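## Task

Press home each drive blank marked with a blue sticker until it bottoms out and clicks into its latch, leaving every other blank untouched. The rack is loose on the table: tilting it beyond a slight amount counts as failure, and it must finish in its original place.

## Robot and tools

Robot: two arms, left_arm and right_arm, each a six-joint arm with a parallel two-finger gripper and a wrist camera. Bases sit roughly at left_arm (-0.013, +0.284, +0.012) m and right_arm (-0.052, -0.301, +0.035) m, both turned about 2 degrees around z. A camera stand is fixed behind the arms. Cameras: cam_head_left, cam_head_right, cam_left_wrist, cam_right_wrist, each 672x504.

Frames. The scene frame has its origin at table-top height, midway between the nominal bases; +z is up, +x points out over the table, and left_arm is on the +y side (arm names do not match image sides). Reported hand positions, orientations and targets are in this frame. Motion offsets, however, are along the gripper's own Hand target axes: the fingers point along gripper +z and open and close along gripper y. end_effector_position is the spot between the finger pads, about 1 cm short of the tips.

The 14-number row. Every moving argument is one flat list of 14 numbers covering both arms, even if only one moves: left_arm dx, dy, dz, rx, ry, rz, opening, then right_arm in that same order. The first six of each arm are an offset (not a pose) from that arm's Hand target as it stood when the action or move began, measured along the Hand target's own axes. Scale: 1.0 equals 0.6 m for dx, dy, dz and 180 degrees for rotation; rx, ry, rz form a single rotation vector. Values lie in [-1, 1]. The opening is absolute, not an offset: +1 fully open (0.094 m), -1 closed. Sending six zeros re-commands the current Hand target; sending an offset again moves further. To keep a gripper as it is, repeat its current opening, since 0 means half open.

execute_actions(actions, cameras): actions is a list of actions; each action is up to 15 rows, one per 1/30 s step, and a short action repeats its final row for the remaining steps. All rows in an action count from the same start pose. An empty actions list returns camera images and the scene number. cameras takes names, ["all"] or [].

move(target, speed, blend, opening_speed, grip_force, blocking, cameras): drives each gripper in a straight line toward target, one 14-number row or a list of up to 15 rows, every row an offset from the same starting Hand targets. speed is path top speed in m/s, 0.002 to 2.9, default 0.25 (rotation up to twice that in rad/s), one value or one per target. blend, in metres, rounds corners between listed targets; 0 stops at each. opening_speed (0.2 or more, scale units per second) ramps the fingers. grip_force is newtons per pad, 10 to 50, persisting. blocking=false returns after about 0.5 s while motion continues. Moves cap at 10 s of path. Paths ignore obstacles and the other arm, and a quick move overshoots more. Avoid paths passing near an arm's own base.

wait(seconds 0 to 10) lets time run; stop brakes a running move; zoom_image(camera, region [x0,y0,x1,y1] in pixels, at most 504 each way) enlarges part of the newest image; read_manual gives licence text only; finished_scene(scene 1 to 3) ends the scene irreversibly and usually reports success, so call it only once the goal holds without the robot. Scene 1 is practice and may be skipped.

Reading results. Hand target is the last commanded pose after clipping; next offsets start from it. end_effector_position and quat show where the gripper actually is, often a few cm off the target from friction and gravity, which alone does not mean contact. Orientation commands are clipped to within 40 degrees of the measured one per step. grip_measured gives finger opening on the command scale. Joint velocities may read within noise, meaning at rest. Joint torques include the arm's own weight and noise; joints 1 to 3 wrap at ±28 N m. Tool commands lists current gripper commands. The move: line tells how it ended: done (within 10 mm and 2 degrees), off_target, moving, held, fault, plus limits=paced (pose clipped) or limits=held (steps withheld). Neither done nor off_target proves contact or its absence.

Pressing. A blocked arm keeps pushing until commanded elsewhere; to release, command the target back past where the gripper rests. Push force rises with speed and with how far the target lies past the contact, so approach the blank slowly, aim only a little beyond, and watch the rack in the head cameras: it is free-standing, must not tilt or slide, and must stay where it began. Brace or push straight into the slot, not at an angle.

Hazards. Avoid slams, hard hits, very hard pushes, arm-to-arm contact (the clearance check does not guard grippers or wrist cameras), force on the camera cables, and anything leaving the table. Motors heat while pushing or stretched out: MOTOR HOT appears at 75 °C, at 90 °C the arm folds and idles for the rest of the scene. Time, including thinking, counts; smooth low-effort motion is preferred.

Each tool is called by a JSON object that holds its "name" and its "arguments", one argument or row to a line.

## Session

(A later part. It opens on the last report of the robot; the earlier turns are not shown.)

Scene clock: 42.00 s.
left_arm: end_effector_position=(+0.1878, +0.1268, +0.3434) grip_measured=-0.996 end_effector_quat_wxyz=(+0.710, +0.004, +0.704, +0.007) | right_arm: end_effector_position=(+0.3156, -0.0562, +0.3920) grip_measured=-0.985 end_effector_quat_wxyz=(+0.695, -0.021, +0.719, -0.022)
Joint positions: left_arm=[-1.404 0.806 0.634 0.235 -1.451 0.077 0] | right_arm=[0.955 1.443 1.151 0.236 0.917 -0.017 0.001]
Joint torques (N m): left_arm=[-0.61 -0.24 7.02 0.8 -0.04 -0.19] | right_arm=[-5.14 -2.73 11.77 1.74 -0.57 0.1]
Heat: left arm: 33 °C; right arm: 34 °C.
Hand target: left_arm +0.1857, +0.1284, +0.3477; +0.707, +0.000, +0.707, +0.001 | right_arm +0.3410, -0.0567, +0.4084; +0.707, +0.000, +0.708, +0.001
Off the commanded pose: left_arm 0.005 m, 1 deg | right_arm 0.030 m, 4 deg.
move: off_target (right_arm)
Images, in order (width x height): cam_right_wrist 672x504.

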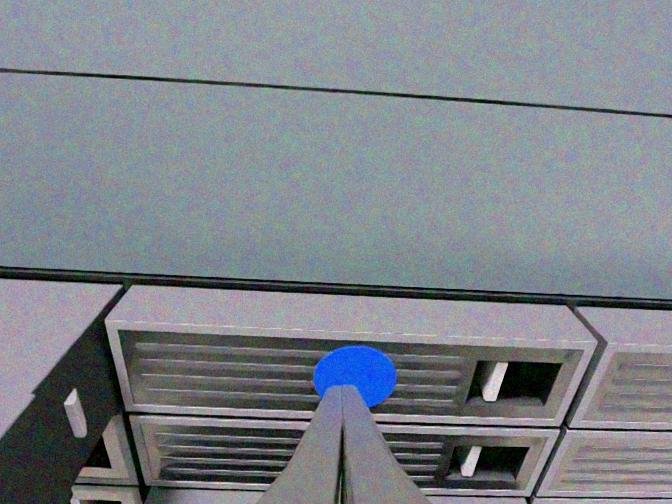

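{"name": "move", "arguments": {
  "target": [0,0,0,0,0,0,-1,0,0,-0.2,0,0,0,-1],
  "cameras": ["cam_right_wrist","cam_head_left"],
  "speed": 0.15
}}

Scene clock: 44.13 s.
left_arm: end_effector_position=(+0.1878, +0.1268, +0.3434) grip_measured=-0.996 end_effector_quat_wxyz=(+0.710, +0.004, +0.704, +0.007) | right_arm: end_effector_position=(+0.2228, -0.0477, +0.4074) grip_measured=-0.985 end_effector_quat_wxyz=(+0.707, -0.011, +0.707, +0.000)
Joint positions: left_arm=[-1.404 0.806 0.634 0.235 -1.451 0.077 0] | right_arm=[1.246 1.283 1.047 0.238 1.191 -0.017 0.001]
Joint torques (N m): left_arm=[-0.72 -0.2 7.02 0.81 -0.04 -0.17] | right_arm=[0.21 -6.23 5.52 1.01 0.08 0.12]
Heat: left arm: 33 °C; right arm: 34 °C.
Hand target: left_arm +0.1857, +0.1284, +0.3477; +0.707, +0.000, +0.707, +0.001 | right_arm +0.2210, -0.0569, +0.4085; +0.707, +0.000, +0.708, +0.001
Off the commanded pose: left_arm 0.005 m, 1 deg | right_arm 0.010 m, 1 deg.
move: done
Images, in order (width x height): cam_head_left 672x504, cam_right_wrist 672x504.

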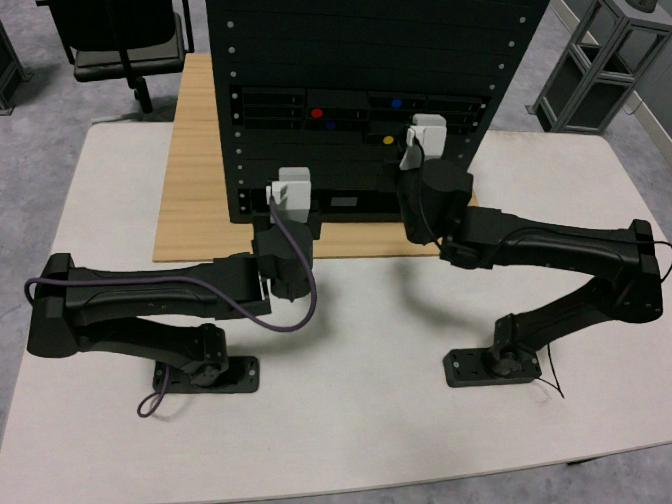

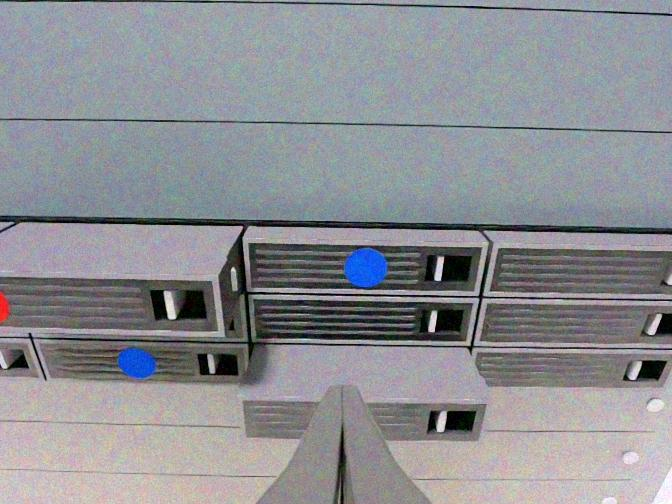

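{"name": "finished_scene", "arguments": {
  "scene": 1
}}

The scene is finished: the task was done.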